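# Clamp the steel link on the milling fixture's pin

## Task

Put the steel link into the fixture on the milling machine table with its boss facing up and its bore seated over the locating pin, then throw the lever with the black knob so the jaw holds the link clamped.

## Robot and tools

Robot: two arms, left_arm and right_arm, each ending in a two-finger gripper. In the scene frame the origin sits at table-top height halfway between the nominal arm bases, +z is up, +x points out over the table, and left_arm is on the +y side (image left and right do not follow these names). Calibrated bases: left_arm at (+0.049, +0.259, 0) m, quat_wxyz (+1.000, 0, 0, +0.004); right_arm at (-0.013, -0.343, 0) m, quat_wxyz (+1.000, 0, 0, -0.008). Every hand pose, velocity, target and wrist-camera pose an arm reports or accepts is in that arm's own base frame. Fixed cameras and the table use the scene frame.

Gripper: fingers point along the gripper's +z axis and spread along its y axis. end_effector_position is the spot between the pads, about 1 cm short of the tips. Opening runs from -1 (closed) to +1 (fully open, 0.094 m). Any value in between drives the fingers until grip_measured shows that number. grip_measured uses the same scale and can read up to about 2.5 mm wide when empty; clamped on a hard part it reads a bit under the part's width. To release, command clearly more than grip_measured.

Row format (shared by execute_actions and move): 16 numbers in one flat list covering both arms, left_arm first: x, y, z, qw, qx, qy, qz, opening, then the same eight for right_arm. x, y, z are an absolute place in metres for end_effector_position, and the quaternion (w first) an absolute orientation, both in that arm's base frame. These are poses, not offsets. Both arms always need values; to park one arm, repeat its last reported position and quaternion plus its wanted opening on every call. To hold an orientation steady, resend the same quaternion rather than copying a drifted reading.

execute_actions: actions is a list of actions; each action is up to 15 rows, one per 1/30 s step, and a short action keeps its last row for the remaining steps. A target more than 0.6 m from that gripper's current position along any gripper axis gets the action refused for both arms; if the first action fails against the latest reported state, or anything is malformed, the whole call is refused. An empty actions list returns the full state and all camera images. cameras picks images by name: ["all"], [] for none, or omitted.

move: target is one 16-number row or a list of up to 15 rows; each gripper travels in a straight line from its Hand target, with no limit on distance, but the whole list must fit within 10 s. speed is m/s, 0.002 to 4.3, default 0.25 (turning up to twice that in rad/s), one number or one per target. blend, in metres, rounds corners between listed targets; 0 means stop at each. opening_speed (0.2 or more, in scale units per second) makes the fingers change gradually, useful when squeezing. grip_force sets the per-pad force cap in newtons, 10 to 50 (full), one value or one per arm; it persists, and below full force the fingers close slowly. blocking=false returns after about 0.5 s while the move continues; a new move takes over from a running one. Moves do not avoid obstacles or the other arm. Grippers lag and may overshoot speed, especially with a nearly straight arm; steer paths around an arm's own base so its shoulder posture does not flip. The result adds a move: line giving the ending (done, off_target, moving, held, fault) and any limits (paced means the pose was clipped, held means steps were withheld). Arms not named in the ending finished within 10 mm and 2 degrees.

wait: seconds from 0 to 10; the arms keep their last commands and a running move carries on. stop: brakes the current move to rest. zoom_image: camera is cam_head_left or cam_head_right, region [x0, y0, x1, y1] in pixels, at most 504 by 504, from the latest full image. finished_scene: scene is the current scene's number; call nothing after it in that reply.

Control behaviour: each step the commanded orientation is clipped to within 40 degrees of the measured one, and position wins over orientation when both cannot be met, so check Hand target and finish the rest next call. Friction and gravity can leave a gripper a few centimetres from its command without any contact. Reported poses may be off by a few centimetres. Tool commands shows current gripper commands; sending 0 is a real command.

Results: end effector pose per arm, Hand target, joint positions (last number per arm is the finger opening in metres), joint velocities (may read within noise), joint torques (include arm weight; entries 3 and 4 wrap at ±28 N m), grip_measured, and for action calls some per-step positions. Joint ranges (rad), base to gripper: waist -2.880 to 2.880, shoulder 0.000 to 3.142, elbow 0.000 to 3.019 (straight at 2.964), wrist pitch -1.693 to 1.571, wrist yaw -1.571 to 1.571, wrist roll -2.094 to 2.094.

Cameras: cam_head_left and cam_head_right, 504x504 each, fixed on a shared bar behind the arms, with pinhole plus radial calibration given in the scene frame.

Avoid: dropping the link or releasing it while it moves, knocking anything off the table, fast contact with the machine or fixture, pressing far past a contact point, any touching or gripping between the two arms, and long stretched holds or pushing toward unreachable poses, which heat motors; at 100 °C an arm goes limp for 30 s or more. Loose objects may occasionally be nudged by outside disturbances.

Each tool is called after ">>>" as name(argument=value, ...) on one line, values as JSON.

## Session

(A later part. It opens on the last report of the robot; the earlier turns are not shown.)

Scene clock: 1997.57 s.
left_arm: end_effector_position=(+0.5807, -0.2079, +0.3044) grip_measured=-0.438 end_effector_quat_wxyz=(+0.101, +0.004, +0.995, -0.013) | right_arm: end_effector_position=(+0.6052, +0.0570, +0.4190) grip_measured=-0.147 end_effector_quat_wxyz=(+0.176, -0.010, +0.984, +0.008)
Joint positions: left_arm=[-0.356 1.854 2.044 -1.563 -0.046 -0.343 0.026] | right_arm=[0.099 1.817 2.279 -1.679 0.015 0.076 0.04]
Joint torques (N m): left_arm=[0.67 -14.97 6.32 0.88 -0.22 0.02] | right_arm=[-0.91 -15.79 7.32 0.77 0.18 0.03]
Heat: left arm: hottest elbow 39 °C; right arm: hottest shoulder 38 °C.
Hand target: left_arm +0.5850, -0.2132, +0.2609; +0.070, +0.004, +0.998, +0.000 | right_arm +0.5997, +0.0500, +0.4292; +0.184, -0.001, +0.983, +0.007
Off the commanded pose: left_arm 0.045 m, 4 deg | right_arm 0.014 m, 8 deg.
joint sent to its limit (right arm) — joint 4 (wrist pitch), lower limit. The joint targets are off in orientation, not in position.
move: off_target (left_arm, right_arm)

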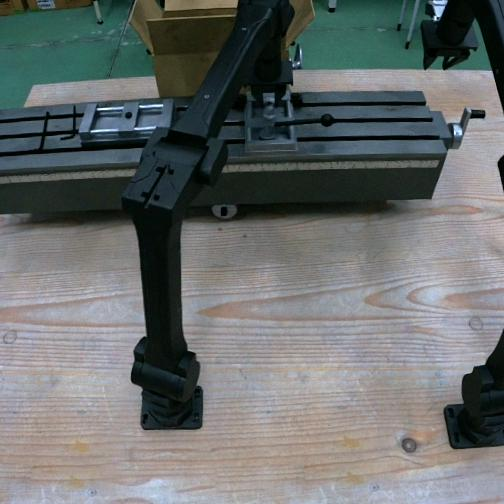

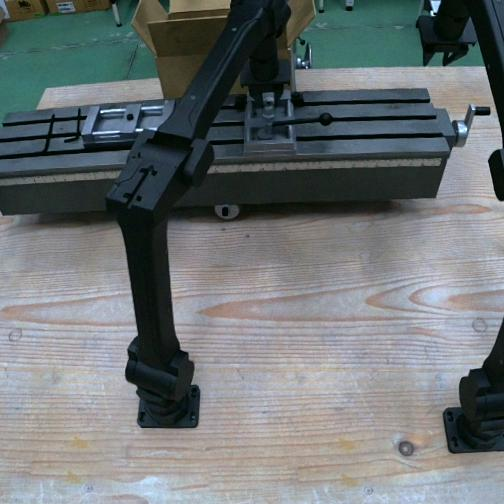

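>>> move(target=[[0.578, -0.2135, 0.310, 0.0698, 0.004, 0.9976, 0, -0.7, 0.60, 0.05, 0.43, 0.1045, 0, 0.9945, 0, -0.15],[0.572, -0.2150, 0.296, 0.0698, 0.004, 0.9976, 0, -0.7, 0.60, 0.05, 0.43, 0.1045, 0, 0.9945, 0, -0.15],[0.575, -0.2020, 0.296, 0.0698, 0.004, 0.9976, 0, -0.7, 0.60, 0.05, 0.43, 0.1045, 0, 0.9945, 0, -0.15],[0.578, -0.2150, 0.295, 0.0698, 0.004, 0.9976, 0, -0.7, 0.60, 0.05, 0.43, 0.1045, 0, 0.9945, 0, -0.15],[0.581, -0.2020, 0.295, 0.0698, 0.004, 0.9976, 0, -0.7, 0.60, 0.05, 0.43, 0.1045, 0, 0.9945, 0, -0.15],[0.584, -0.2150, 0.294, 0.0698, 0.004, 0.9976, 0, -0.7, 0.60, 0.05, 0.43, 0.1045, 0, 0.9945, 0, -0.15],[0.587, -0.2020, 0.294, 0.0698, 0.004, 0.9976, 0, -0.7, 0.60, 0.05, 0.43, 0.1045, 0, 0.9945, 0, -0.15],[0.590, -0.2150, 0.294, 0.0698, 0.004, 0.9976, 0, -0.7, 0.60, 0.05, 0.43, 0.1045, 0, 0.9945, 0, -0.15],[0.593, -0.2020, 0.294, 0.0698, 0.004, 0.9976, 0, -0.7, 0.60, 0.05, 0.43, 0.1045, 0, 0.9945, 0, -0.15]], speed=0.04, blend=[0.002,0.002,0.002,0.002,0.002,0.002,0.002,0.002,0])

Scene clock: 2076.30 s.
left_arm: end_effector_position=(+0.5776, -0.2066, +0.3061) grip_measured=-0.438 end_effector_quat_wxyz=(+0.076, +0.007, +0.997, -0.003) | right_arm: end_effector_position=(+0.6052, +0.0570, +0.4190) grip_measured=-0.147 end_effector_quat_wxyz=(+0.176, -0.010, +0.984, +0.008)
Joint positions: left_arm=[-0.356 1.888 2.104 -1.642 -0.047 -0.339 0.026] | right_arm=[0.099 1.817 2.279 -1.679 0.015 0.076 0.04]
Joint torques (N m): left_arm=[2.14 -15.91 11.34 0.17 -0.05 0.18] | right_arm=[-1.26 -15.68 7.38 0.79 0.16 0.04]
Heat: left arm: hottest elbow 36 °C; right arm: hottest shoulder 38 °C.
Hand target: left_arm +0.5922, -0.2016, +0.2937; +0.070, +0.004, +0.998, +0.000 | right_arm +0.5997, +0.0500, +0.4292; +0.184, -0.001, +0.983, +0.007
Off the commanded pose: left_arm 0.020 m, 1 deg | right_arm 0.014 m, 8 deg.
joint sent to its limit (right arm) — joint 4 (wrist pitch), lower limit. The joint targets are off in orientation, not in position.
move: off_target (left_arm, right_arm)

>>> move(target=[[0.5700, -0.1900, 0.378, 0.0698, 0.004, 0.9976, 0, -0.7, 0.60, 0.05, 0.43, 0.1045, 0, 0.9945, 0, -0.15],[0.5815, -0.2135, 0.365, 0.0698, 0.004, 0.9976, 0, -0.7, 0.60, 0.05, 0.43, 0.1045, 0, 0.9945, 0, -0.15],[0.5815, -0.2135, 0.320, 0.0698, 0.004, 0.9976, 0, -0.7, 0.60, 0.05, 0.43, 0.1045, 0, 0.9945, 0, -0.15],[0.5835, -0.2137, 0.294, 0.0698, 0.004, 0.9976, 0, -0.7, 0.60, 0.05, 0.43, 0.1045, 0, 0.9945, 0, -0.15]], speed=[0.15, 0.08, 0.08, 0.04], cameras=["all"])

>>> zoom_image(camera="cam_head_left", region=[255, 90, 285, 120])

>>> zoom_image(camera="cam_head_right", region=[255, 90, 285, 120])

Scene clock: 2123.67 s.
left_arm: end_effector_position=(+0.5805, -0.2074, +0.3062) grip_measured=-0.438 end_effector_quat_wxyz=(+0.072, +0.004, +0.997, -0.002) | right_arm: end_effector_position=(+0.6052, +0.0570, +0.4190) grip_measured=-0.147 end_effector_quat_wxyz=(+0.176, -0.010, +0.984, +0.008)
Joint positions: left_arm=[-0.356 1.905 2.132 -1.66 -0.047 -0.343 0.026] | right_arm=[0.099 1.817 2.279 -1.679 0.015 0.076 0.04]
Joint torques (N m): left_arm=[0.44 -18.37 7.71 0.95 -0.18 -0.01] | right_arm=[-1.38 -15.5 7.34 0.81 0.15 0.03]
Heat: left arm: hottest elbow 40 °C; right arm: hottest shoulder 38 °C.
Hand target: left_arm +0.5832, -0.2135, +0.2941; +0.070, +0.004, +0.998, +0.000 | right_arm +0.5997, +0.0500, +0.4292; +0.184, -0.001, +0.983, +0.007
Off the commanded pose: left_arm 0.014 m, 0 deg | right_arm 0.014 m, 8 deg.
joint sent to its limit (right arm) — joint 4 (wrist pitch), lower limit. The joint targets are off in orientation, not in position.
move: off_target (left_arm, right_arm)

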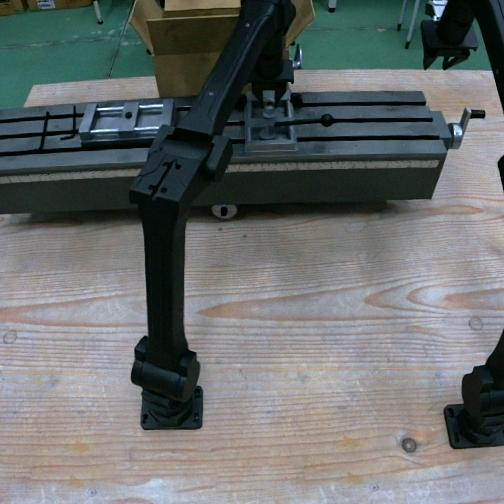

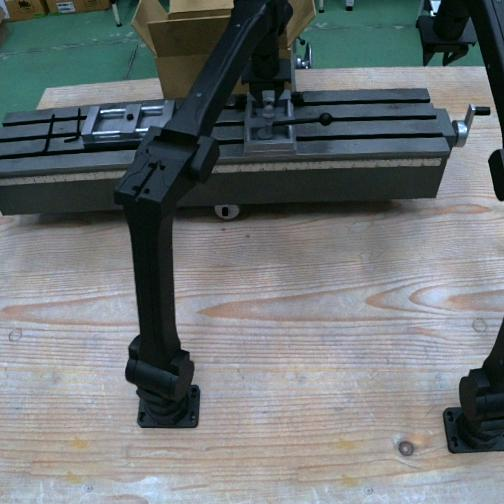

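Scaled by 16.800 from the camera's 504x504 image, which has a finer 720x720 frame.

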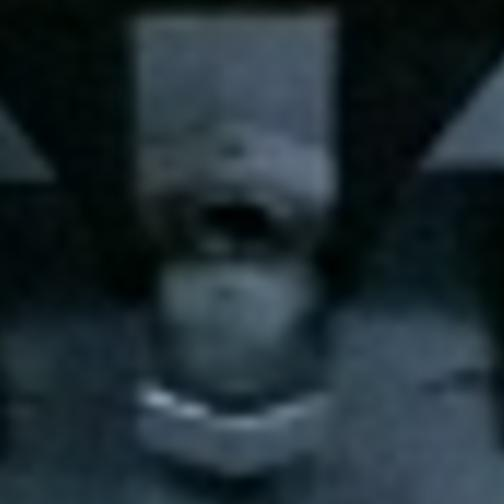

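Scaled by 16.800 from the camera's 504x504 image, which has a finer 720x720 frame.

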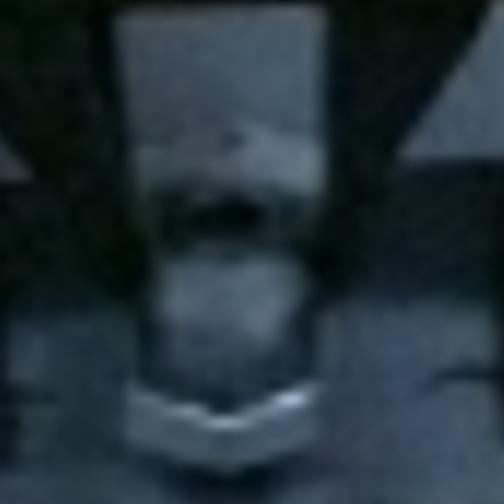

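>>> move(target=[[0.5700, -0.1900, 0.378, 0.0698, 0.004, 0.9976, 0, -0.7, 0.60, 0.05, 0.43, 0.1045, 0, 0.9945, 0, -0.15],[0.5790, -0.2140, 0.365, 0.0698, 0.004, 0.9976, 0, -0.7, 0.60, 0.05, 0.43, 0.1045, 0, 0.9945, 0, -0.15],[0.5790, -0.2140, 0.320, 0.0698, 0.004, 0.9976, 0, -0.7, 0.60, 0.05, 0.43, 0.1045, 0, 0.9945, 0, -0.15],[0.5810, -0.2143, 0.290, 0.0698, 0.004, 0.9976, 0, -0.7, 0.60, 0.05, 0.43, 0.1045, 0, 0.9945, 0, -0.15]], speed=[0.15, 0.08, 0.08, 0.04], cameras=["all"])

>>> zoom_image(camera="cam_head_left", region=[255, 90, 285, 120])

>>> zoom_image(camera="cam_head_right", region=[255, 90, 285, 120])

Scene clock: 2149.20 s.
left_arm: end_effector_position=(+0.5782, -0.2085, +0.3059) grip_measured=-0.438 end_effector_quat_wxyz=(+0.077, +0.005, +0.997, -0.003) | right_arm: end_effector_position=(+0.6052, +0.0570, +0.4190) grip_measured=-0.147 end_effector_quat_wxyz=(+0.176, -0.010, +0.984, +0.008)
Joint positions: left_arm=[-0.359 1.891 2.109 -1.642 -0.047 -0.346 0.026] | right_arm=[0.099 1.817 2.279 -1.679 0.015 0.076 0.04]
Joint torques (N m): left_arm=[0.44 -18.02 7.47 0.85 -0.2 -0.01] | right_arm=[-1.08 -15.56 7.3 0.85 0.16 0.02]
Heat: left arm: hottest elbow 40 °C; right arm: hottest shoulder 38 °C.
Hand target: left_arm +0.5806, -0.2142, +0.2901; +0.070, +0.004, +0.998, +0.000 | right_arm +0.5997, +0.0500, +0.4292; +0.184, -0.001, +0.983, +0.007
Off the commanded pose: left_arm 0.017 m, 1 deg | right_arm 0.014 m, 8 deg.
joint sent to its limit (right arm) — joint 4 (wrist pitch), lower limit. The joint targets are off in orientation, not in position.
move: off_target (left_arm, right_arm)

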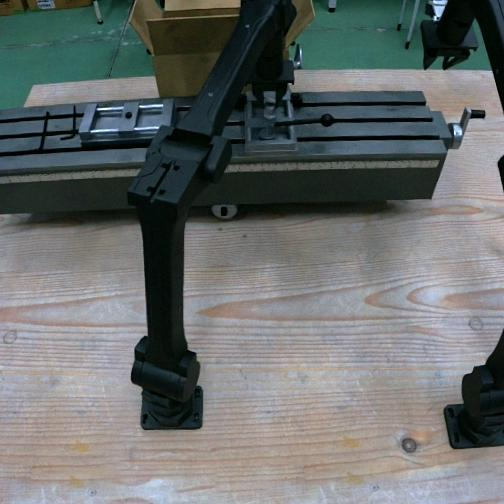

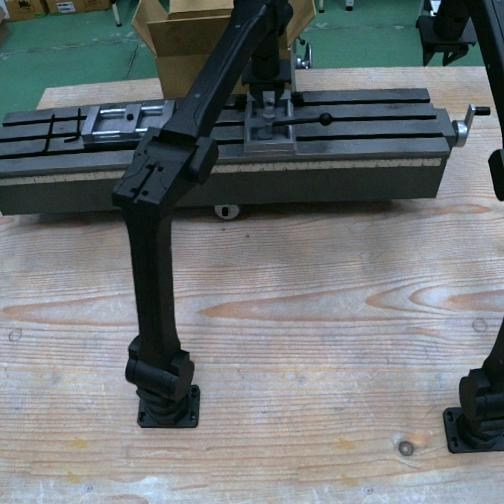

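Scaled by 16.800 from the camera's 504x504 image, which has a finer 720x720 frame.

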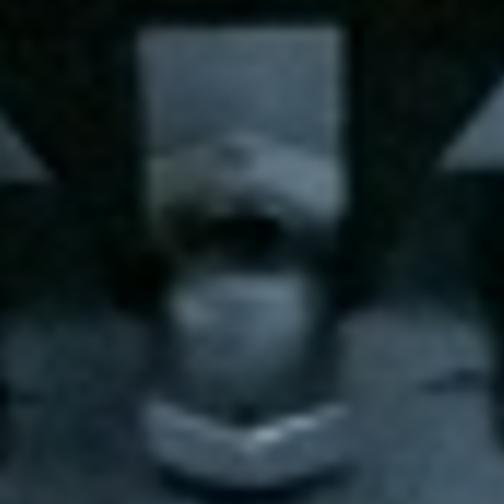

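Scaled by 16.800 from the camera's 504x504 image, which has a finer 720x720 frame.

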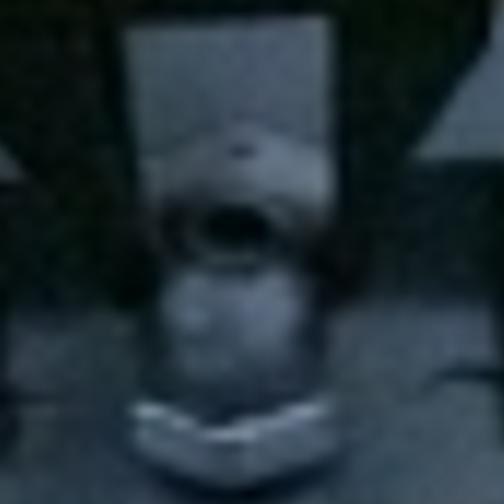

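>>> move(target=[[0.5700, -0.1900, 0.378, 0.0698, 0.004, 0.9976, 0, -0.7, 0.60, 0.05, 0.43, 0.1045, 0, 0.9945, 0, -0.15],[0.5830, -0.2138, 0.365, 0.0698, 0.004, 0.9976, 0, -0.7, 0.60, 0.05, 0.43, 0.1045, 0, 0.9945, 0, -0.15],[0.5830, -0.2138, 0.320, 0.0698, 0.004, 0.9976, 0, -0.7, 0.60, 0.05, 0.43, 0.1045, 0, 0.9945, 0, -0.15],[0.5870, -0.2141, 0.290, 0.0698, 0.004, 0.9976, 0, -0.7, 0.60, 0.05, 0.43, 0.1045, 0, 0.9945, 0, -0.15]], speed=[0.15, 0.08, 0.08, 0.04], cameras=["all"])

>>> zoom_image(camera="cam_head_left", region=[255, 90, 285, 120])

>>> zoom_image(camera="cam_head_right", region=[255, 90, 285, 120])

Scene clock: 2218.60 s.
left_arm: end_effector_position=(+0.5828, -0.2080, +0.3059) grip_measured=-0.438 end_effector_quat_wxyz=(+0.075, +0.005, +0.997, -0.002) | right_arm: end_effector_position=(+0.6052, +0.0570, +0.4190) grip_measured=-0.147 end_effector_quat_wxyz=(+0.176, -0.010, +0.984, +0.008)
Joint positions: left_arm=[-0.355 1.909 2.136 -1.656 -0.047 -0.343 0.026] | right_arm=[0.099 1.817 2.279 -1.679 0.015 0.076 0.04]
Joint torques (N m): left_arm=[0.56 -18.26 7.57 1.01 -0.17 0] | right_arm=[-1.2 -15.62 7.31 0.83 0.16 0.02]
Heat: left arm: hottest elbow 39 °C; right arm: hottest shoulder 38 °C.
Hand target: left_arm +0.5867, -0.2140, +0.2900; +0.070, +0.004, +0.998, +0.000 | right_arm +0.5997, +0.0500, +0.4292; +0.184, -0.001, +0.983, +0.007
Off the commanded pose: left_arm 0.018 m, 1 deg | right_arm 0.014 m, 8 deg.
joint sent to its limit (right arm) — joint 4 (wrist pitch), lower limit. The joint targets are off in orientation, not in position.
move: off_target (left_arm, right_arm)

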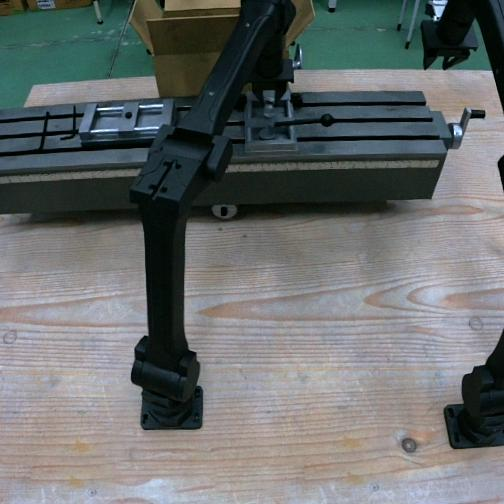

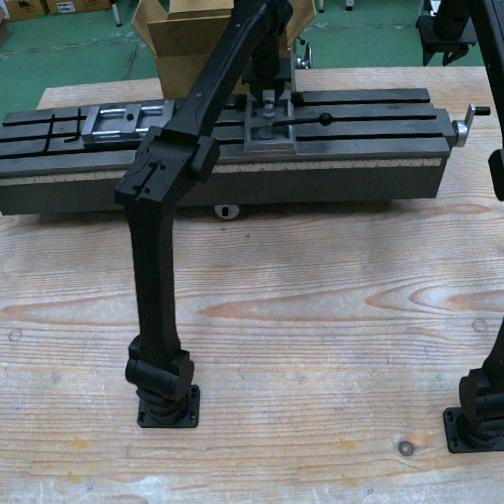

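Scaled by 16.800 from the camera's 504x504 image, which has a finer 720x720 frame.

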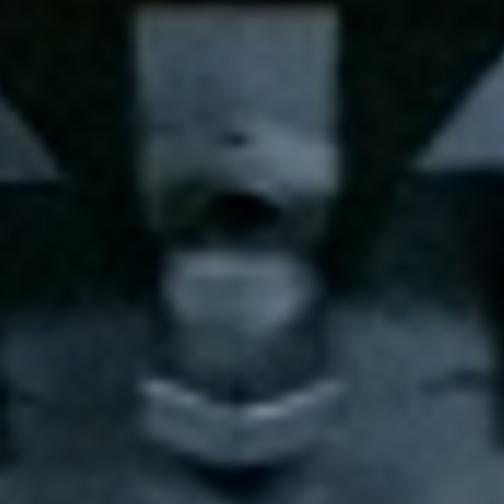

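Scaled by 16.800 from the camera's 504x504 image, which has a finer 720x720 frame.

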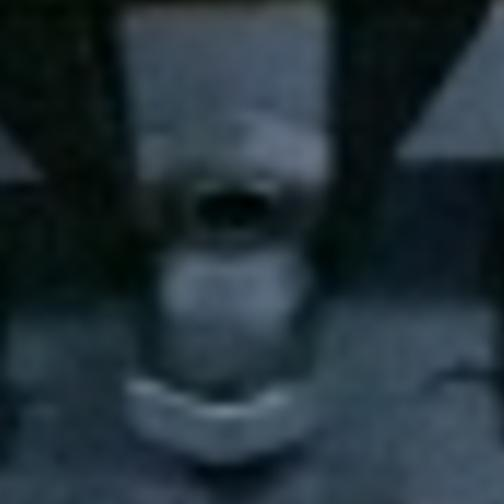

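>>> move(target=[[0.5897, -0.2036, 0.302, 0.0698, 0.004, 0.9976, 0, -0.7, 0.60, 0.05, 0.43, 0.1045, 0, 0.9945, 0, -0.15],[0.5753, -0.2036, 0.300, 0.0698, 0.004, 0.9976, 0, -0.7, 0.60, 0.05, 0.43, 0.1045, 0, 0.9945, 0, -0.15],[0.5753, -0.2136, 0.298, 0.0698, 0.004, 0.9976, 0, -0.7, 0.60, 0.05, 0.43, 0.1045, 0, 0.9945, 0, -0.15],[0.5897, -0.2136, 0.298, 0.0698, 0.004, 0.9976, 0, -0.7, 0.60, 0.05, 0.43, 0.1045, 0, 0.9945, 0, -0.15],[0.5905, -0.2028, 0.298, 0.0698, 0.004, 0.9976, 0, -0.7, 0.60, 0.05, 0.43, 0.1045, 0, 0.9945, 0, -0.15],[0.5745, -0.2028, 0.298, 0.0698, 0.004, 0.9976, 0, -0.7, 0.60, 0.05, 0.43, 0.1045, 0, 0.9945, 0, -0.15],[0.5745, -0.2144, 0.298, 0.0698, 0.004, 0.9976, 0, -0.7, 0.60, 0.05, 0.43, 0.1045, 0, 0.9945, 0, -0.15],[0.5905, -0.2144, 0.298, 0.0698, 0.004, 0.9976, 0, -0.7, 0.60, 0.05, 0.43, 0.1045, 0, 0.9945, 0, -0.15],[0.5915, -0.2020, 0.298, 0.0698, 0.004, 0.9976, 0, -0.7, 0.60, 0.05, 0.43, 0.1045, 0, 0.9945, 0, -0.15],[0.5735, -0.2020, 0.298, 0.0698, 0.004, 0.9976, 0, -0.7, 0.60, 0.05, 0.43, 0.1045, 0, 0.9945, 0, -0.15],[0.5735, -0.2152, 0.298, 0.0698, 0.004, 0.9976, 0, -0.7, 0.60, 0.05, 0.43, 0.1045, 0, 0.9945, 0, -0.15],[0.5915, -0.2152, 0.298, 0.0698, 0.004, 0.9976, 0, -0.7, 0.60, 0.05, 0.43, 0.1045, 0, 0.9945, 0, -0.15],[0.5925, -0.2012, 0.298, 0.0698, 0.004, 0.9976, 0, -0.7, 0.60, 0.05, 0.43, 0.1045, 0, 0.9945, 0, -0.15],[0.5725, -0.2012, 0.298, 0.0698, 0.004, 0.9976, 0, -0.7, 0.60, 0.05, 0.43, 0.1045, 0, 0.9945, 0, -0.15],[0.5725, -0.2160, 0.298, 0.0698, 0.004, 0.9976, 0, -0.7, 0.60, 0.05, 0.43, 0.1045, 0, 0.9945, 0, -0.15]], speed=0.06, blend=[0.001,0.001,0.001,0.001,0.001,0.001,0.001,0.001,0.001,0.001,0.001,0.001,0.001,0.001,0])

Scene clock: 2278.53 s.
left_arm: end_effector_position=(+0.5744, -0.2079, +0.3064) grip_measured=-0.438 end_effector_quat_wxyz=(+0.078, +0.002, +0.997, -0.003) | right_arm: end_effector_position=(+0.6052, +0.0570, +0.4190) grip_measured=-0.147 end_effector_quat_wxyz=(+0.176, -0.010, +0.984, +0.008)
Joint positions: left_arm=[-0.36 1.877 2.089 -1.634 -0.049 -0.353 0.026] | right_arm=[0.099 1.817 2.279 -1.679 0.015 0.076 0.04]
Joint torques (N m): left_arm=[0.03 -18.2 8.49 0.13 -0.15 -0.01] | right_arm=[-1.32 -15.38 7.32 0.76 0.15 0.04]
Heat: left arm: hottest elbow 37 °C; right arm: hottest shoulder 38 °C.
Hand target: left_arm +0.5724, -0.2158, +0.2981; +0.070, +0.004, +0.998, +0.000 | right_arm +0.5997, +0.0500, +0.4292; +0.184, -0.001, +0.983, +0.007
Off the commanded pose: left_arm 0.012 m, 1 deg | right_arm 0.014 m, 8 deg.
joint sent to its limit (right arm) — joint 4 (wrist pitch), lower limit. The joint targets are off in orientation, not in position.
move: off_target (left_arm, right_arm)

>>> move(target=[[0.5700, -0.1900, 0.378, 0.0698, -0.0105, 0.9976, 0.0007, -0.7, 0.60, 0.05, 0.43, 0.1045, 0, 0.9945, 0, -0.15],[0.5825, -0.2138, 0.365, 0.0698, -0.0105, 0.9976, 0.0007, -0.7, 0.60, 0.05, 0.43, 0.1045, 0, 0.9945, 0, -0.15],[0.5825, -0.2138, 0.320, 0.0698, -0.0105, 0.9976, 0.0007, -0.7, 0.60, 0.05, 0.43, 0.1045, 0, 0.9945, 0, -0.15],[0.5860, -0.2141, 0.290, 0.0698, -0.0105, 0.9976, 0.0007, -0.7, 0.60, 0.05, 0.43, 0.1045, 0, 0.9945, 0, -0.15]], speed=[0.15, 0.08, 0.08, 0.04], cameras=["all"])

>>> zoom_image(camera="cam_head_left", region=[255, 90, 285, 120])

>>> zoom_image(camera="cam_head_right", region=[255, 90, 285, 120])

Scene clock: 2334.33 s.
left_arm: end_effector_position=(+0.5820, -0.2079, +0.3060) grip_measured=-0.438 end_effector_quat_wxyz=(+0.075, -0.010, +0.997, -0.002) | right_arm: end_effector_position=(+0.6052, +0.0570, +0.4190) grip_measured=-0.147 end_effector_quat_wxyz=(+0.176, -0.010, +0.984, +0.008)
Joint positions: left_arm=[-0.356 1.907 2.133 -1.655 -0.049 -0.373 0.026] | right_arm=[0.099 1.817 2.279 -1.679 0.015 0.076 0.04]
Joint torques (N m): left_arm=[0.56 -18.08 7.56 0.96 -0.2 0.01] | right_arm=[-1.2 -15.62 7.32 0.83 0.15 0.02]
Heat: left arm: hottest elbow 37 °C; right arm: hottest elbow 38 °C.
Hand target: left_arm +0.5857, -0.2139, +0.2902; +0.070, -0.011, +0.998, +0.001 | right_arm +0.5997, +0.0500, +0.4292; +0.184, -0.001, +0.983, +0.007
Off the commanded pose: left_arm 0.018 m, 1 deg | right_arm 0.014 m, 8 deg.
joint sent to its limit (right arm) — joint 4 (wrist pitch), lower limit. The joint targets are off in orientation, not in position.
move: off_target (left_arm, right_arm)

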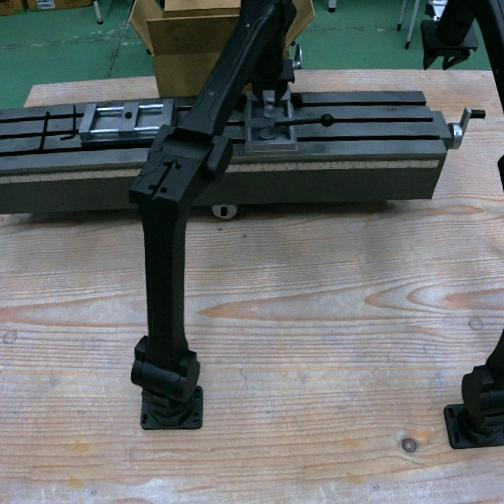

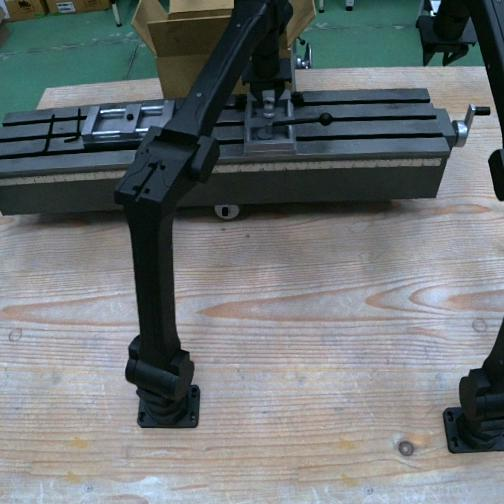

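Scaled by 16.800 from the camera's 504x504 image, which has a finer 720x720 frame.

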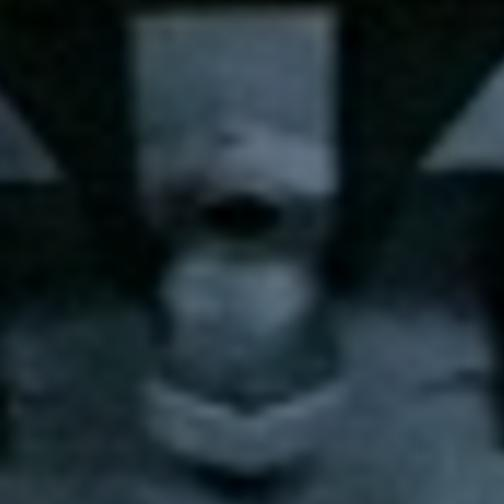

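Scaled by 16.800 from the camera's 504x504 image, which has a finer 720x720 frame.

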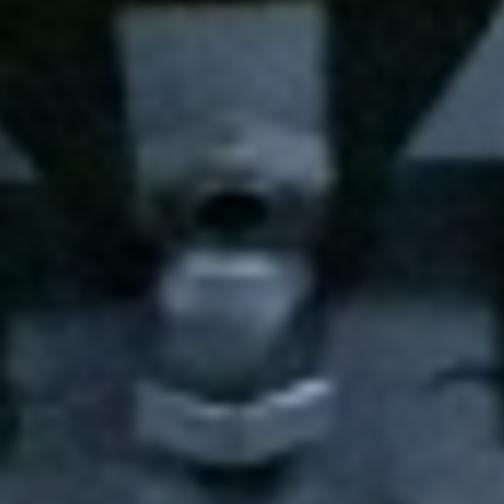

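>>> move(target=[[0.5700, -0.2100, 0.330, 0.0698, -0.0105, 0.9976, 0.0007, -0.7, 0.60, 0.05, 0.43, 0.1045, 0, 0.9945, 0, -0.15],[0.5700, -0.2135, 0.315, 0.0698, -0.0105, 0.9976, 0.0007, -0.7, 0.60, 0.05, 0.43, 0.1045, 0, 0.9945, 0, -0.15],[0.5700, -0.2141, 0.297, 0.0698, -0.0105, 0.9976, 0.0007, -0.7, 0.60, 0.05, 0.43, 0.1045, 0, 0.9945, 0, -0.15]], speed=0.06)

>>> execute_actions(actions=[[[0.573,-0.2141,0.297,0.0698,-0.0105,0.9976,0.0007,-0.7,0.60,0.05,0.43,0.1045,0,0.9945,0,-0.15]],[[0.576,-0.2141,0.297,0.0698,-0.0105,0.9976,0.0007,-0.7,0.60,0.05,0.43,0.1045,0,0.9945,0,-0.15]],[[0.579,-0.2141,0.297,0.0698,-0.0105,0.9976,0.0007,-0.7,0.60,0.05,0.43,0.1045,0,0.9945,0,-0.15]],[[0.582,-0.2141,0.297,0.0698,-0.0105,0.9976,0.0007,-0.7,0.60,0.05,0.43,0.1045,0,0.9945,0,-0.15]],[[0.585,-0.2141,0.297,0.0698,-0.0105,0.9976,0.0007,-0.7,0.60,0.05,0.43,0.1045,0,0.9945,0,-0.15]],[[0.588,-0.2141,0.297,0.0698,-0.0105,0.9976,0.0007,-0.7,0.60,0.05,0.43,0.1045,0,0.9945,0,-0.15]],[[0.591,-0.2141,0.297,0.0698,-0.0105,0.9976,0.0007,-0.7,0.60,0.05,0.43,0.1045,0,0.9945,0,-0.15]],[[0.594,-0.2141,0.297,0.0698,-0.0105,0.9976,0.0007,-0.7,0.60,0.05,0.43,0.1045,0,0.9945,0,-0.15]],[[0.597,-0.2141,0.297,0.0698,-0.0105,0.9976,0.0007,-0.7,0.60,0.05,0.43,0.1045,0,0.9945,0,-0.15]],[[0.600,-0.2141,0.297,0.0698,-0.0105,0.9976,0.0007,-0.7,0.60,0.05,0.43,0.1045,0,0.9945,0,-0.15]]])

Scene clock: 2392.10 s.
left_arm: end_effector_position=(+0.5725, -0.2076, +0.3063) grip_measured=-0.438 end_effector_quat_wxyz=(+0.076, -0.012, +0.997, -0.003) | right_arm: end_effector_position=(+0.6052, +0.0570, +0.4190) grip_measured=-0.147 end_effector_quat_wxyz=(+0.176, -0.010, +0.984, +0.008)
Joint positions: left_arm=[-0.362 1.874 2.085 -1.638 -0.051 -0.382 0.026] | right_arm=[0.099 1.817 2.279 -1.679 0.015 0.076 0.04]
Joint torques (N m): left_arm=[0.26 -18.67 7.49 0.44 -0.2 -0.01] | right_arm=[-1.14 -15.97 7.32 0.84 0.16 0.03]
Heat: left arm: hottest elbow 37 °C; right arm: hottest elbow 38 °C.
Hand target: left_arm +0.5699, -0.2140, +0.2971; +0.070, -0.011, +0.998, +0.001 | right_arm +0.5997, +0.0500, +0.4292; +0.184, -0.001, +0.983, +0.007
Off the commanded pose: left_arm 0.012 m, 1 deg | right_arm 0.014 m, 8 deg.
joint sent to its limit (right arm) — joint 4 (wrist pitch), lower limit. The joint targets are off in orientation, not in position.
move: off_target (left_arm, right_arm)

Scene clock: 2397.30 s.
left_arm: end_effector_position=(+0.5866, -0.2129, +0.3060) grip_measured=-0.438 end_effector_quat_wxyz=(+0.073, -0.012, +0.997, -0.001) | right_arm: end_effector_position=(+0.6052, +0.0570, +0.4190) grip_measured=-0.147 end_effector_quat_wxyz=(+0.176, -0.010, +0.984, +0.008)
Joint positions: left_arm=[-0.362 1.932 2.171 -1.673 -0.051 -0.382 0.026] | right_arm=[0.099 1.817 2.279 -1.679 0.015 0.076 0.04]
Joint torques (N m): left_arm=[1.44 -16.62 11.79 0.09 -0.11 0.17] | right_arm=[-1.44 -15.74 7.28 0.79 0.15 0.03]
Heat: left arm: hottest elbow 38 °C; right arm: hottest elbow 38 °C.
Hand target: left_arm +0.5994, -0.2138, +0.2966; +0.070, -0.011, +0.997, +0.001 | right_arm +0.5997, +0.0500, +0.4292; +0.184, -0.001, +0.983, +0.007
Off the commanded pose: left_arm 0.016 m, 0 deg | right_arm 0.014 m, 8 deg.
joint sent to its limit (right arm) — joint 4 (wrist pitch), lower limit. The joint targets are off in orientation, not in position.
Step readings (end_effector_position of left_arm | right_arm):
0: (+0.5725, -0.2076, +0.3063) | (+0.6052, +0.0570, +0.4190)
1: (+0.5725, -0.2076, +0.3063) | (+0.6052, +0.0570, +0.4190)
2: (+0.5725, -0.2076, +0.3063) | (+0.6052, +0.0570, +0.4190)
4: (+0.5725, -0.2076, +0.3063) | (+0.6052, +0.0570, +0.4190)
8: (+0.5725, -0.2076, +0.3063) | (+0.6052, +0.0570, +0.4190)
15: (+0.5725, -0.2076, +0.3063) | (+0.6052, +0.0570, +0.4190)
16: (+0.5725, -0.2076, +0.3063) | (+0.6052, +0.0570, +0.4190)
17: (+0.5725, -0.2076, +0.3063) | (+0.6052, +0.0570, +0.4190)
19: (+0.5725, -0.2076, +0.3063) | (+0.6052, +0.0570, +0.4190)
23: (+0.5725, -0.2076, +0.3063) | (+0.6052, +0.0570, +0.4190)
30: (+0.5725, -0.2076, +0.3063) | (+0.6052, +0.0570, +0.4190)
31: (+0.5725, -0.2076, +0.3063) | (+0.6052, +0.0570, +0.4190)
32: (+0.5725, -0.2076, +0.3063) | (+0.6052, +0.0570, +0.4190)
34: (+0.5725, -0.2076, +0.3063) | (+0.6052, +0.0570, +0.4190)
38: (+0.5725, -0.2076, +0.3063) | (+0.6052, +0.0570, +0.4190)
45: (+0.5725, -0.2076, +0.3063) | (+0.6052, +0.0570, +0.4190)
46: (+0.5725, -0.2076, +0.3063) | (+0.6052, +0.0570, +0.4190)
47: (+0.5725, -0.2076, +0.3063) | (+0.6052, +0.0570, +0.4190)
49: (+0.5725, -0.2076, +0.3063) | (+0.6052, +0.0570, +0.4190)
53: (+0.5726, -0.2076, +0.3061) | (+0.6052, +0.0570, +0.4190)
60: (+0.5726, -0.2076, +0.3061) | (+0.6052, +0.0570, +0.4190)
61: (+0.5726, -0.2077, +0.3062) | (+0.6052, +0.0570, +0.4190)
62: (+0.5727, -0.2077, +0.3063) | (+0.6052, +0.0570, +0.4190)
64: (+0.5727, -0.2077, +0.3064) | (+0.6052, +0.0570, +0.4190)
68: (+0.5727, -0.2077, +0.3062) | (+0.6052, +0.0570, +0.4190)
75: (+0.5729, -0.2077, +0.3063) | (+0.6052, +0.0570, +0.4190)
76: (+0.5728, -0.2077, +0.3063) | (+0.6052, +0.0570, +0.4190)
77: (+0.5729, -0.2078, +0.3065) | (+0.6052, +0.0570, +0.4190)
79: (+0.5739, -0.2081, +0.3064) | (+0.6052, +0.0570, +0.4190)
83: (+0.5755, -0.2087, +0.3064) | (+0.6052, +0.0570, +0.4190)
90: (+0.5757, -0.2088, +0.3064) | (+0.6052, +0.0570, +0.4190)
91: (+0.5758, -0.2088, +0.3065) | (+0.6052, +0.0570, +0.4190)
92: (+0.5758, -0.2088, +0.3063) | (+0.6052, +0.0570, +0.4190)
94: (+0.5764, -0.2091, +0.3063) | (+0.6052, +0.0570, +0.4190)
98: (+0.5782, -0.2097, +0.3062) | (+0.6052, +0.0570, +0.4190)
105: (+0.5784, -0.2098, +0.3064) | (+0.6052, +0.0570, +0.4190)
106: (+0.5784, -0.2099, +0.3061) | (+0.6052, +0.0570, +0.4190)
107: (+0.5784, -0.2098, +0.3063) | (+0.6052, +0.0570, +0.4190)
109: (+0.5791, -0.2101, +0.3062) | (+0.6052, +0.0570, +0.4190)
113: (+0.5804, -0.2106, +0.3062) | (+0.6052, +0.0570, +0.4190)
120: (+0.5806, -0.2107, +0.3064) | (+0.6052, +0.0570, +0.4190)
121: (+0.5807, -0.2107, +0.3061) | (+0.6052, +0.0570, +0.4190)
122: (+0.5807, -0.2107, +0.3063) | (+0.6052, +0.0570, +0.4190)
124: (+0.5817, -0.2111, +0.3063) | (+0.6052, +0.0570, +0.4190)
128: (+0.5830, -0.2116, +0.3061) | (+0.6052, +0.0570, +0.4190)
135: (+0.5833, -0.2117, +0.3062) | (+0.6052, +0.0570, +0.4190)
136: (+0.5833, -0.2117, +0.3063) | (+0.6052, +0.0570, +0.4190)
137: (+0.5835, -0.2117, +0.3062) | (+0.6052, +0.0570, +0.4190)
139: (+0.5843, -0.2121, +0.3062) | (+0.6052, +0.0570, +0.4190)
143: (+0.5858, -0.2126, +0.3061) | (+0.6052, +0.0570, +0.4190)
150: (+0.5866, -0.2129, +0.3060) | (+0.6052, +0.0570, +0.4190)

>>> move(target=[[0.5650, -0.1930, 0.330, 0.0698, -0.0105, 0.9976, 0.0007, -0.7, 0.60, 0.05, 0.43, 0.1045, 0, 0.9945, 0, -0.15],[0.5670, -0.2064, 0.315, 0.0698, -0.0105, 0.9976, 0.0007, -0.7, 0.60, 0.05, 0.43, 0.1045, 0, 0.9945, 0, -0.15],[0.5670, -0.2064, 0.297, 0.0698, -0.0105, 0.9976, 0.0007, -0.7, 0.60, 0.05, 0.43, 0.1045, 0, 0.9945, 0, -0.15],[0.6020, -0.2196, 0.297, 0.0698, -0.0105, 0.9976, 0.0007, -0.7, 0.60, 0.05, 0.43, 0.1045, 0, 0.9945, 0, -0.15],[0.5670, -0.2073, 0.297, 0.0698, -0.0105, 0.9976, 0.0007, -0.7, 0.60, 0.05, 0.43, 0.1045, 0, 0.9945, 0, -0.15],[0.6020, -0.2205, 0.297, 0.0698, -0.0105, 0.9976, 0.0007, -0.7, 0.60, 0.05, 0.43, 0.1045, 0, 0.9945, 0, -0.15],[0.5670, -0.2082, 0.297, 0.0698, -0.0105, 0.9976, 0.0007, -0.7, 0.60, 0.05, 0.43, 0.1045, 0, 0.9945, 0, -0.15],[0.6020, -0.2215, 0.297, 0.0698, -0.0105, 0.9976, 0.0007, -0.7, 0.60, 0.05, 0.43, 0.1045, 0, 0.9945, 0, -0.15],[0.5670, -0.2091, 0.297, 0.0698, -0.0105, 0.9976, 0.0007, -0.7, 0.60, 0.05, 0.43, 0.1045, 0, 0.9945, 0, -0.15],[0.6020, -0.2225, 0.297, 0.0698, -0.0105, 0.9976, 0.0007, -0.7, 0.60, 0.05, 0.43, 0.1045, 0, 0.9945, 0, -0.15]], speed=0.06, blend=[0.002,0.002,0.001,0.001,0.001,0.001,0.001,0.001,0.001,0])

Scene clock: 2441.20 s.
left_arm: end_effector_position=(+0.5886, -0.2102, +0.2965) grip_measured=-0.438 end_effector_quat_wxyz=(+0.059, -0.011, +0.998, +0.005) | right_arm: end_effector_position=(+0.6052, +0.0570, +0.4190) grip_measured=-0.147 end_effector_quat_wxyz=(+0.176, -0.010, +0.984, +0.008)
Joint positions: left_arm=[-0.357 1.955 2.183 -1.693 -0.051 -0.376 0.026] | right_arm=[0.099 1.817 2.279 -1.679 0.015 0.076 0.04]
Joint torques (N m): left_arm=[0.21 -17.38 12.9 0.42 -0.12 -0.01] | right_arm=[-1.2 -15.68 7.35 0.83 0.17 0.04]
Heat: left arm: hottest elbow 41 °C; right arm: hottest elbow 38 °C.
Hand target: left_arm +0.6010, -0.2223, +0.2967; +0.070, -0.010, +0.997, +0.000 | right_arm +0.5997, +0.0500, +0.4292; +0.184, -0.001, +0.983, +0.007
Off the commanded pose: left_arm 0.018 m, 1 deg | right_arm 0.014 m, 8 deg.
joint sent to its limit (right arm) — joint 4 (wrist pitch), lower limit. The joint targets are off in orientation, not in position.
move: off_target (left_arm, right_arm)

>>> wait(seconds=0.1, cameras=["all"])

>>> zoom_image(camera="cam_head_left", region=[250, 90, 290, 130])

>>> zoom_image(camera="cam_head_right", region=[250, 90, 290, 130])

Scene clock: 2447.60 s.
left_arm: end_effector_position=(+0.5886, -0.2102, +0.2965) grip_measured=-0.438 end_effector_quat_wxyz=(+0.059, -0.011, +0.998, +0.005) | right_arm: end_effector_position=(+0.6052, +0.0570, +0.4190) grip_measured=-0.147 end_effector_quat_wxyz=(+0.176, -0.010, +0.984, +0.008)
Joint positions: left_arm=[-0.357 1.955 2.183 -1.693 -0.051 -0.376 0.026] | right_arm=[0.099 1.817 2.279 -1.679 0.015 0.076 0.04]
Joint torques (N m): left_arm=[0.21 -17.38 12.9 0.4 -0.12 0] | right_arm=[-1.26 -15.62 7.34 0.81 0.16 0.02]
Heat: left arm: hottest elbow 42 °C; right arm: hottest elbow 38 °C.
Hand target: left_arm +0.6010, -0.2223, +0.2967; +0.070, -0.010, +0.997, +0.000 | right_arm +0.5997, +0.0500, +0.4292; +0.184, -0.001, +0.983, +0.007
Tool commands: left_gripper/opening=-0.7 right_gripper/opening=-0.15
Off the commanded pose: left_arm 0.018 m, 1 deg | right_arm 0.014 m, 8 deg.
wait: 0.10 s; at rest from the start

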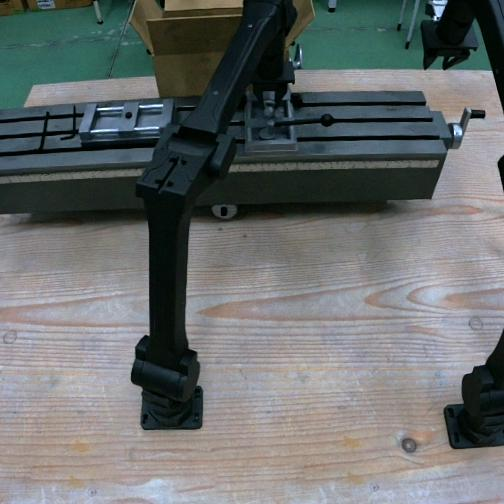

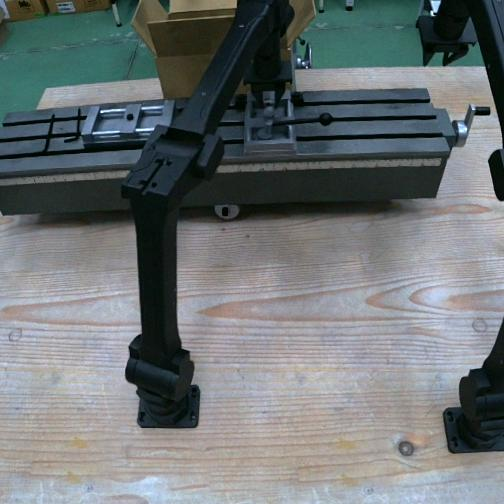

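Scaled by 12.600 from the camera's 504x504 image, which has a finer 720x720 frame.

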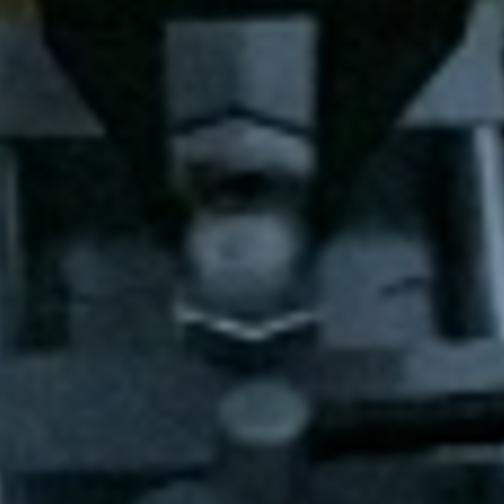

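Scaled by 12.600 from the camera's 504x504 image, which has a finer 720x720 frame.

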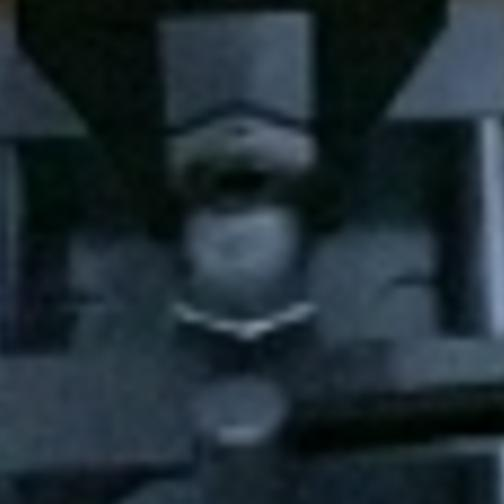

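>>> zoom_image(camera="cam_head_left", region=[255, 90, 285, 120])

>>> zoom_image(camera="cam_head_right", region=[255, 90, 285, 120])

Scaled by 16.800 from the camera's 504x504 image, which has a finer 720x720 frame.

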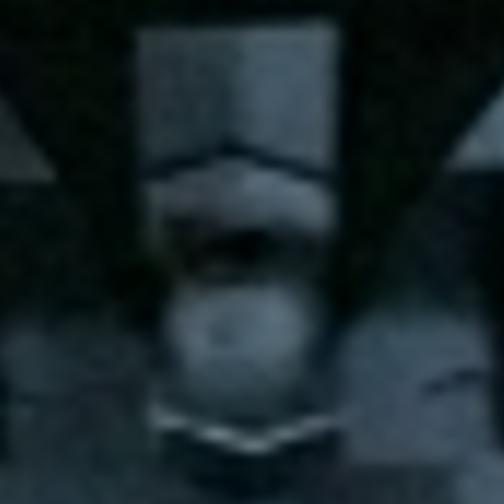

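Scaled by 16.800 from the camera's 504x504 image, which has a finer 720x720 frame.

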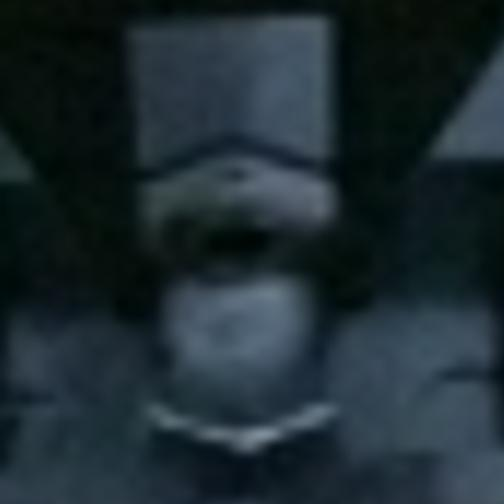

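>>> move(target=[[0.5900, -0.2130, 0.300, 0.0698, -0.0105, 0.9976, 0.0007, -0.7, 0.60, 0.05, 0.43, 0.1045, 0, 0.9945, 0, -0.15],[0.5900, -0.2130, 0.300, 0.0698, -0.0105, 0.9976, 0.0007, -0.2, 0.60, 0.05, 0.43, 0.1045, 0, 0.9945, 0, -0.15]], speed=0.05, opening_speed=1.0, cameras=["all"])

>>> zoom_image(camera="cam_head_left", region=[250, 85, 290, 125])

>>> zoom_image(camera="cam_head_right", region=[250, 85, 290, 125])

Scene clock: 2511.70 s.
left_arm: end_effector_position=(+0.5898, -0.2107, +0.2965) grip_measured=-0.203 end_effector_quat_wxyz=(+0.063, -0.011, +0.998, +0.004) | right_arm: end_effector_position=(+0.6052, +0.0570, +0.4190) grip_measured=-0.147 end_effector_quat_wxyz=(+0.176, -0.010, +0.984, +0.008)
Joint positions: left_arm=[-0.357 1.952 2.179 -1.683 -0.051 -0.376 0.037] | right_arm=[0.099 1.817 2.279 -1.679 0.015 0.076 0.04]
Joint torques (N m): left_arm=[1.14 -20.72 8.34 0.64 -0.09 0.07] | right_arm=[-1.26 -15.62 7.32 0.8 0.16 0.03]
Heat: left arm: hottest elbow 43 °C; right arm: hottest elbow 38 °C.
Hand target: left_arm +0.5900, -0.2131, +0.3000; +0.070, -0.010, +0.998, +0.001 | right_arm +0.5997, +0.0500, +0.4292; +0.184, -0.001, +0.983, +0.007
Off the commanded pose: left_arm 0.004 m, 1 deg | right_arm 0.014 m, 8 deg.
joint sent to its limit (right arm) — joint 4 (wrist pitch), lower limit. The joint targets are off in orientation, not in position.
move: off_target (right_arm)

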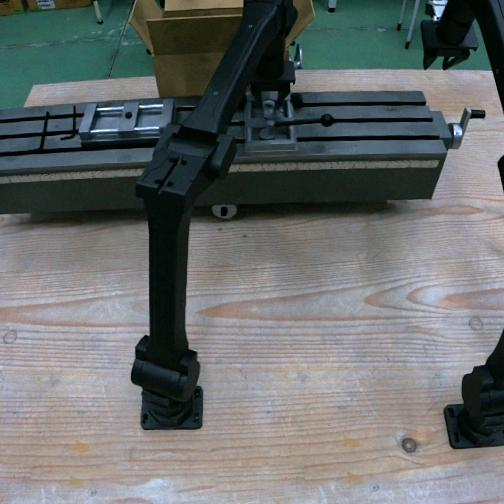

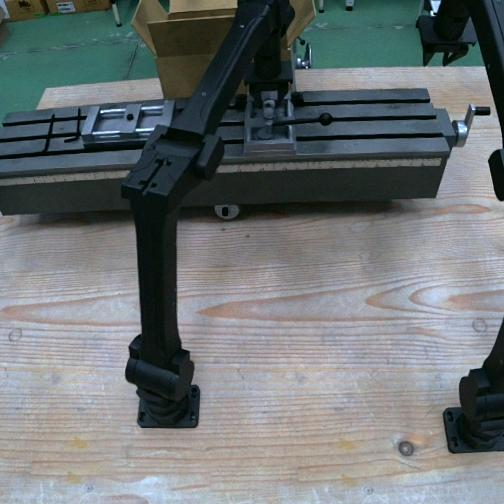

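Scaled by 12.600 from the camera's 504x504 image, which has a finer 720x720 frame.

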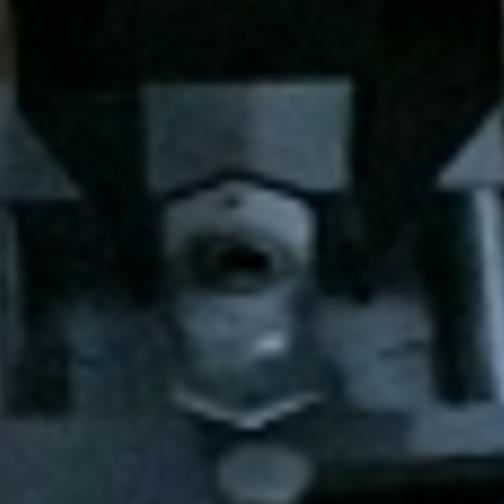

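Scaled by 12.600 from the camera's 504x504 image, which has a finer 720x720 frame.

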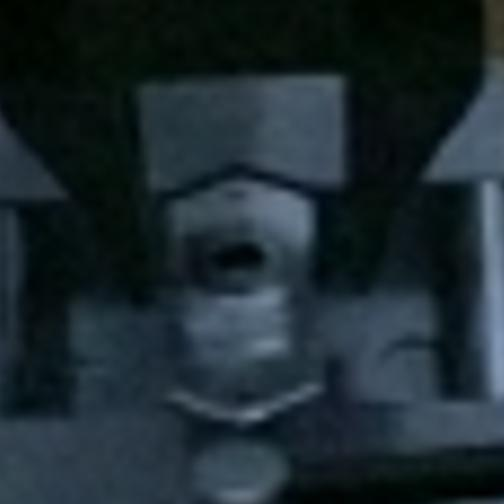

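>>> move(target=[[0.5900, -0.2130, 0.345, 0.0698, -0.0105, 0.9976, 0.0007, -0.2, 0.60, 0.05, 0.43, 0.1045, 0, 0.9945, 0, -0.15],[0.5700, -0.2000, 0.400, 0.0698, -0.0105, 0.9976, 0.0007, -0.2, 0.60, 0.05, 0.43, 0.1045, 0, 0.9945, 0, -0.15],[0.40, -0.0500, 0.40, 0.0698, 0.004, 0.9976, 0, -0.2, 0.60, 0.05, 0.43, 0.1045, 0, 0.9945, 0, -0.15]], speed=[0.08, 0.15, 0.2], blend=[0.005,0.02,0], cameras=["all"])

>>> zoom_image(camera="cam_head_left", region=[240, 80, 300, 140])

>>> zoom_image(camera="cam_head_right", region=[240, 80, 300, 140])

Scene clock: 2532.23 s.
left_arm: end_effector_position=(+0.4011, -0.0527, +0.4028) grip_measured=-0.202 end_effector_quat_wxyz=(+0.115, +0.003, +0.993, -0.005) | right_arm: end_effector_position=(+0.6052, +0.0570, +0.4190) grip_measured=-0.147 end_effector_quat_wxyz=(+0.176, -0.010, +0.984, +0.008)
Joint positions: left_arm=[-0.138 1.308 1.656 -1.689 -0.021 -0.131 0.037] | right_arm=[0.099 1.817 2.279 -1.679 0.015 0.076 0.04]
Joint torques (N m): left_arm=[1.61 -9.58 8.28 0.1 0.13 0.17] | right_arm=[-1.14 -15.56 7.41 0.84 0.17 0.02]
Heat: left arm: hottest elbow 41 °C; right arm: hottest elbow 38 °C.
Hand target: left_arm +0.4000, -0.0500, +0.3994; +0.108, +0.004, +0.994, -0.005 | right_arm +0.5997, +0.0500, +0.4292; +0.184, -0.001, +0.983, +0.007
Off the commanded pose: left_arm 0.004 m, 5 deg | right_arm 0.014 m, 8 deg.
joint sent to its limit (left arm) — joint 4 (wrist pitch), lower limit. The joint targets are off in orientation, not in position.
joint sent to its limit (right arm) — joint 4 (wrist pitch), lower limit. The joint targets are off in orientation, not in position.
move: off_target (left_arm, right_arm)

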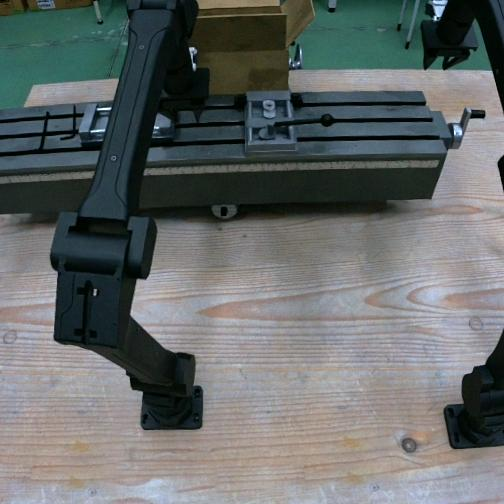

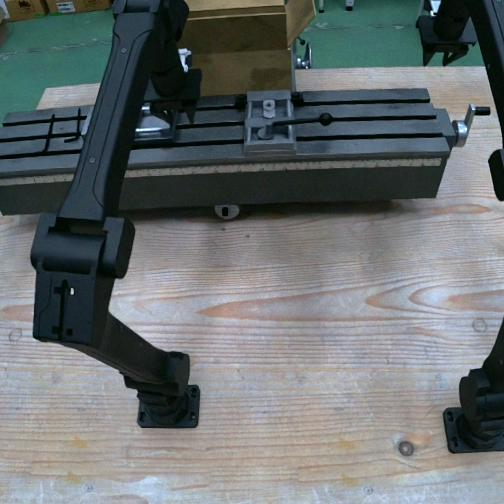

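Scaled by 8.400 from the camera's 504x504 image, which has a finer 720x720 frame.

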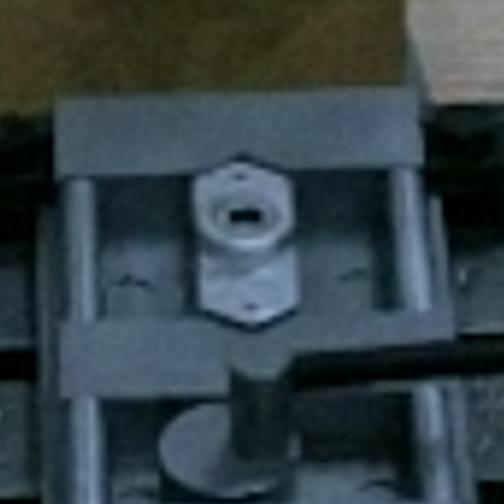

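Scaled by 8.400 from the camera's 504x504 image, which has a finer 720x720 frame.

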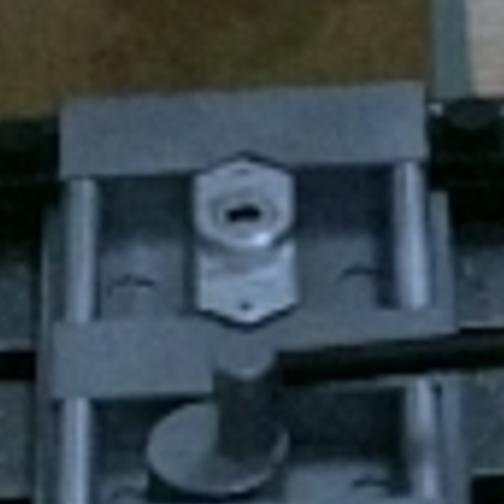

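>>> zoom_image(camera="cam_head_left", region=[255, 95, 280, 120])

>>> zoom_image(camera="cam_head_right", region=[255, 95, 280, 120])

Scaled by 20.160 from the camera's 504x504 image, which has a finer 720x720 frame.

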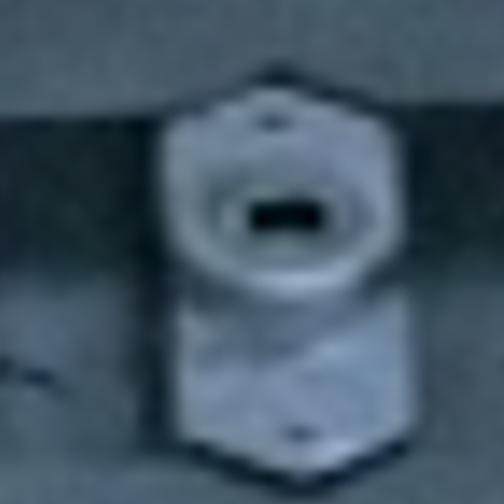

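Scaled by 20.160 from the camera's 504x504 image, which has a finer 720x720 frame.

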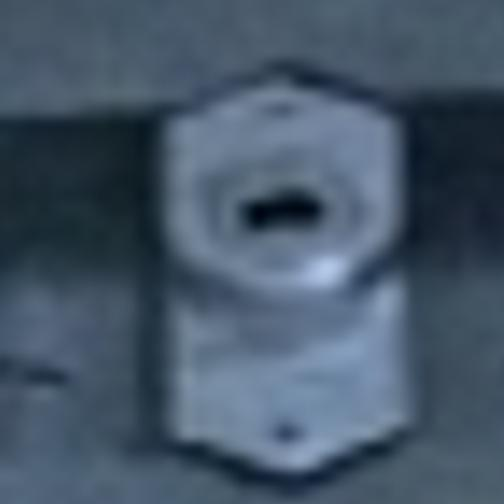

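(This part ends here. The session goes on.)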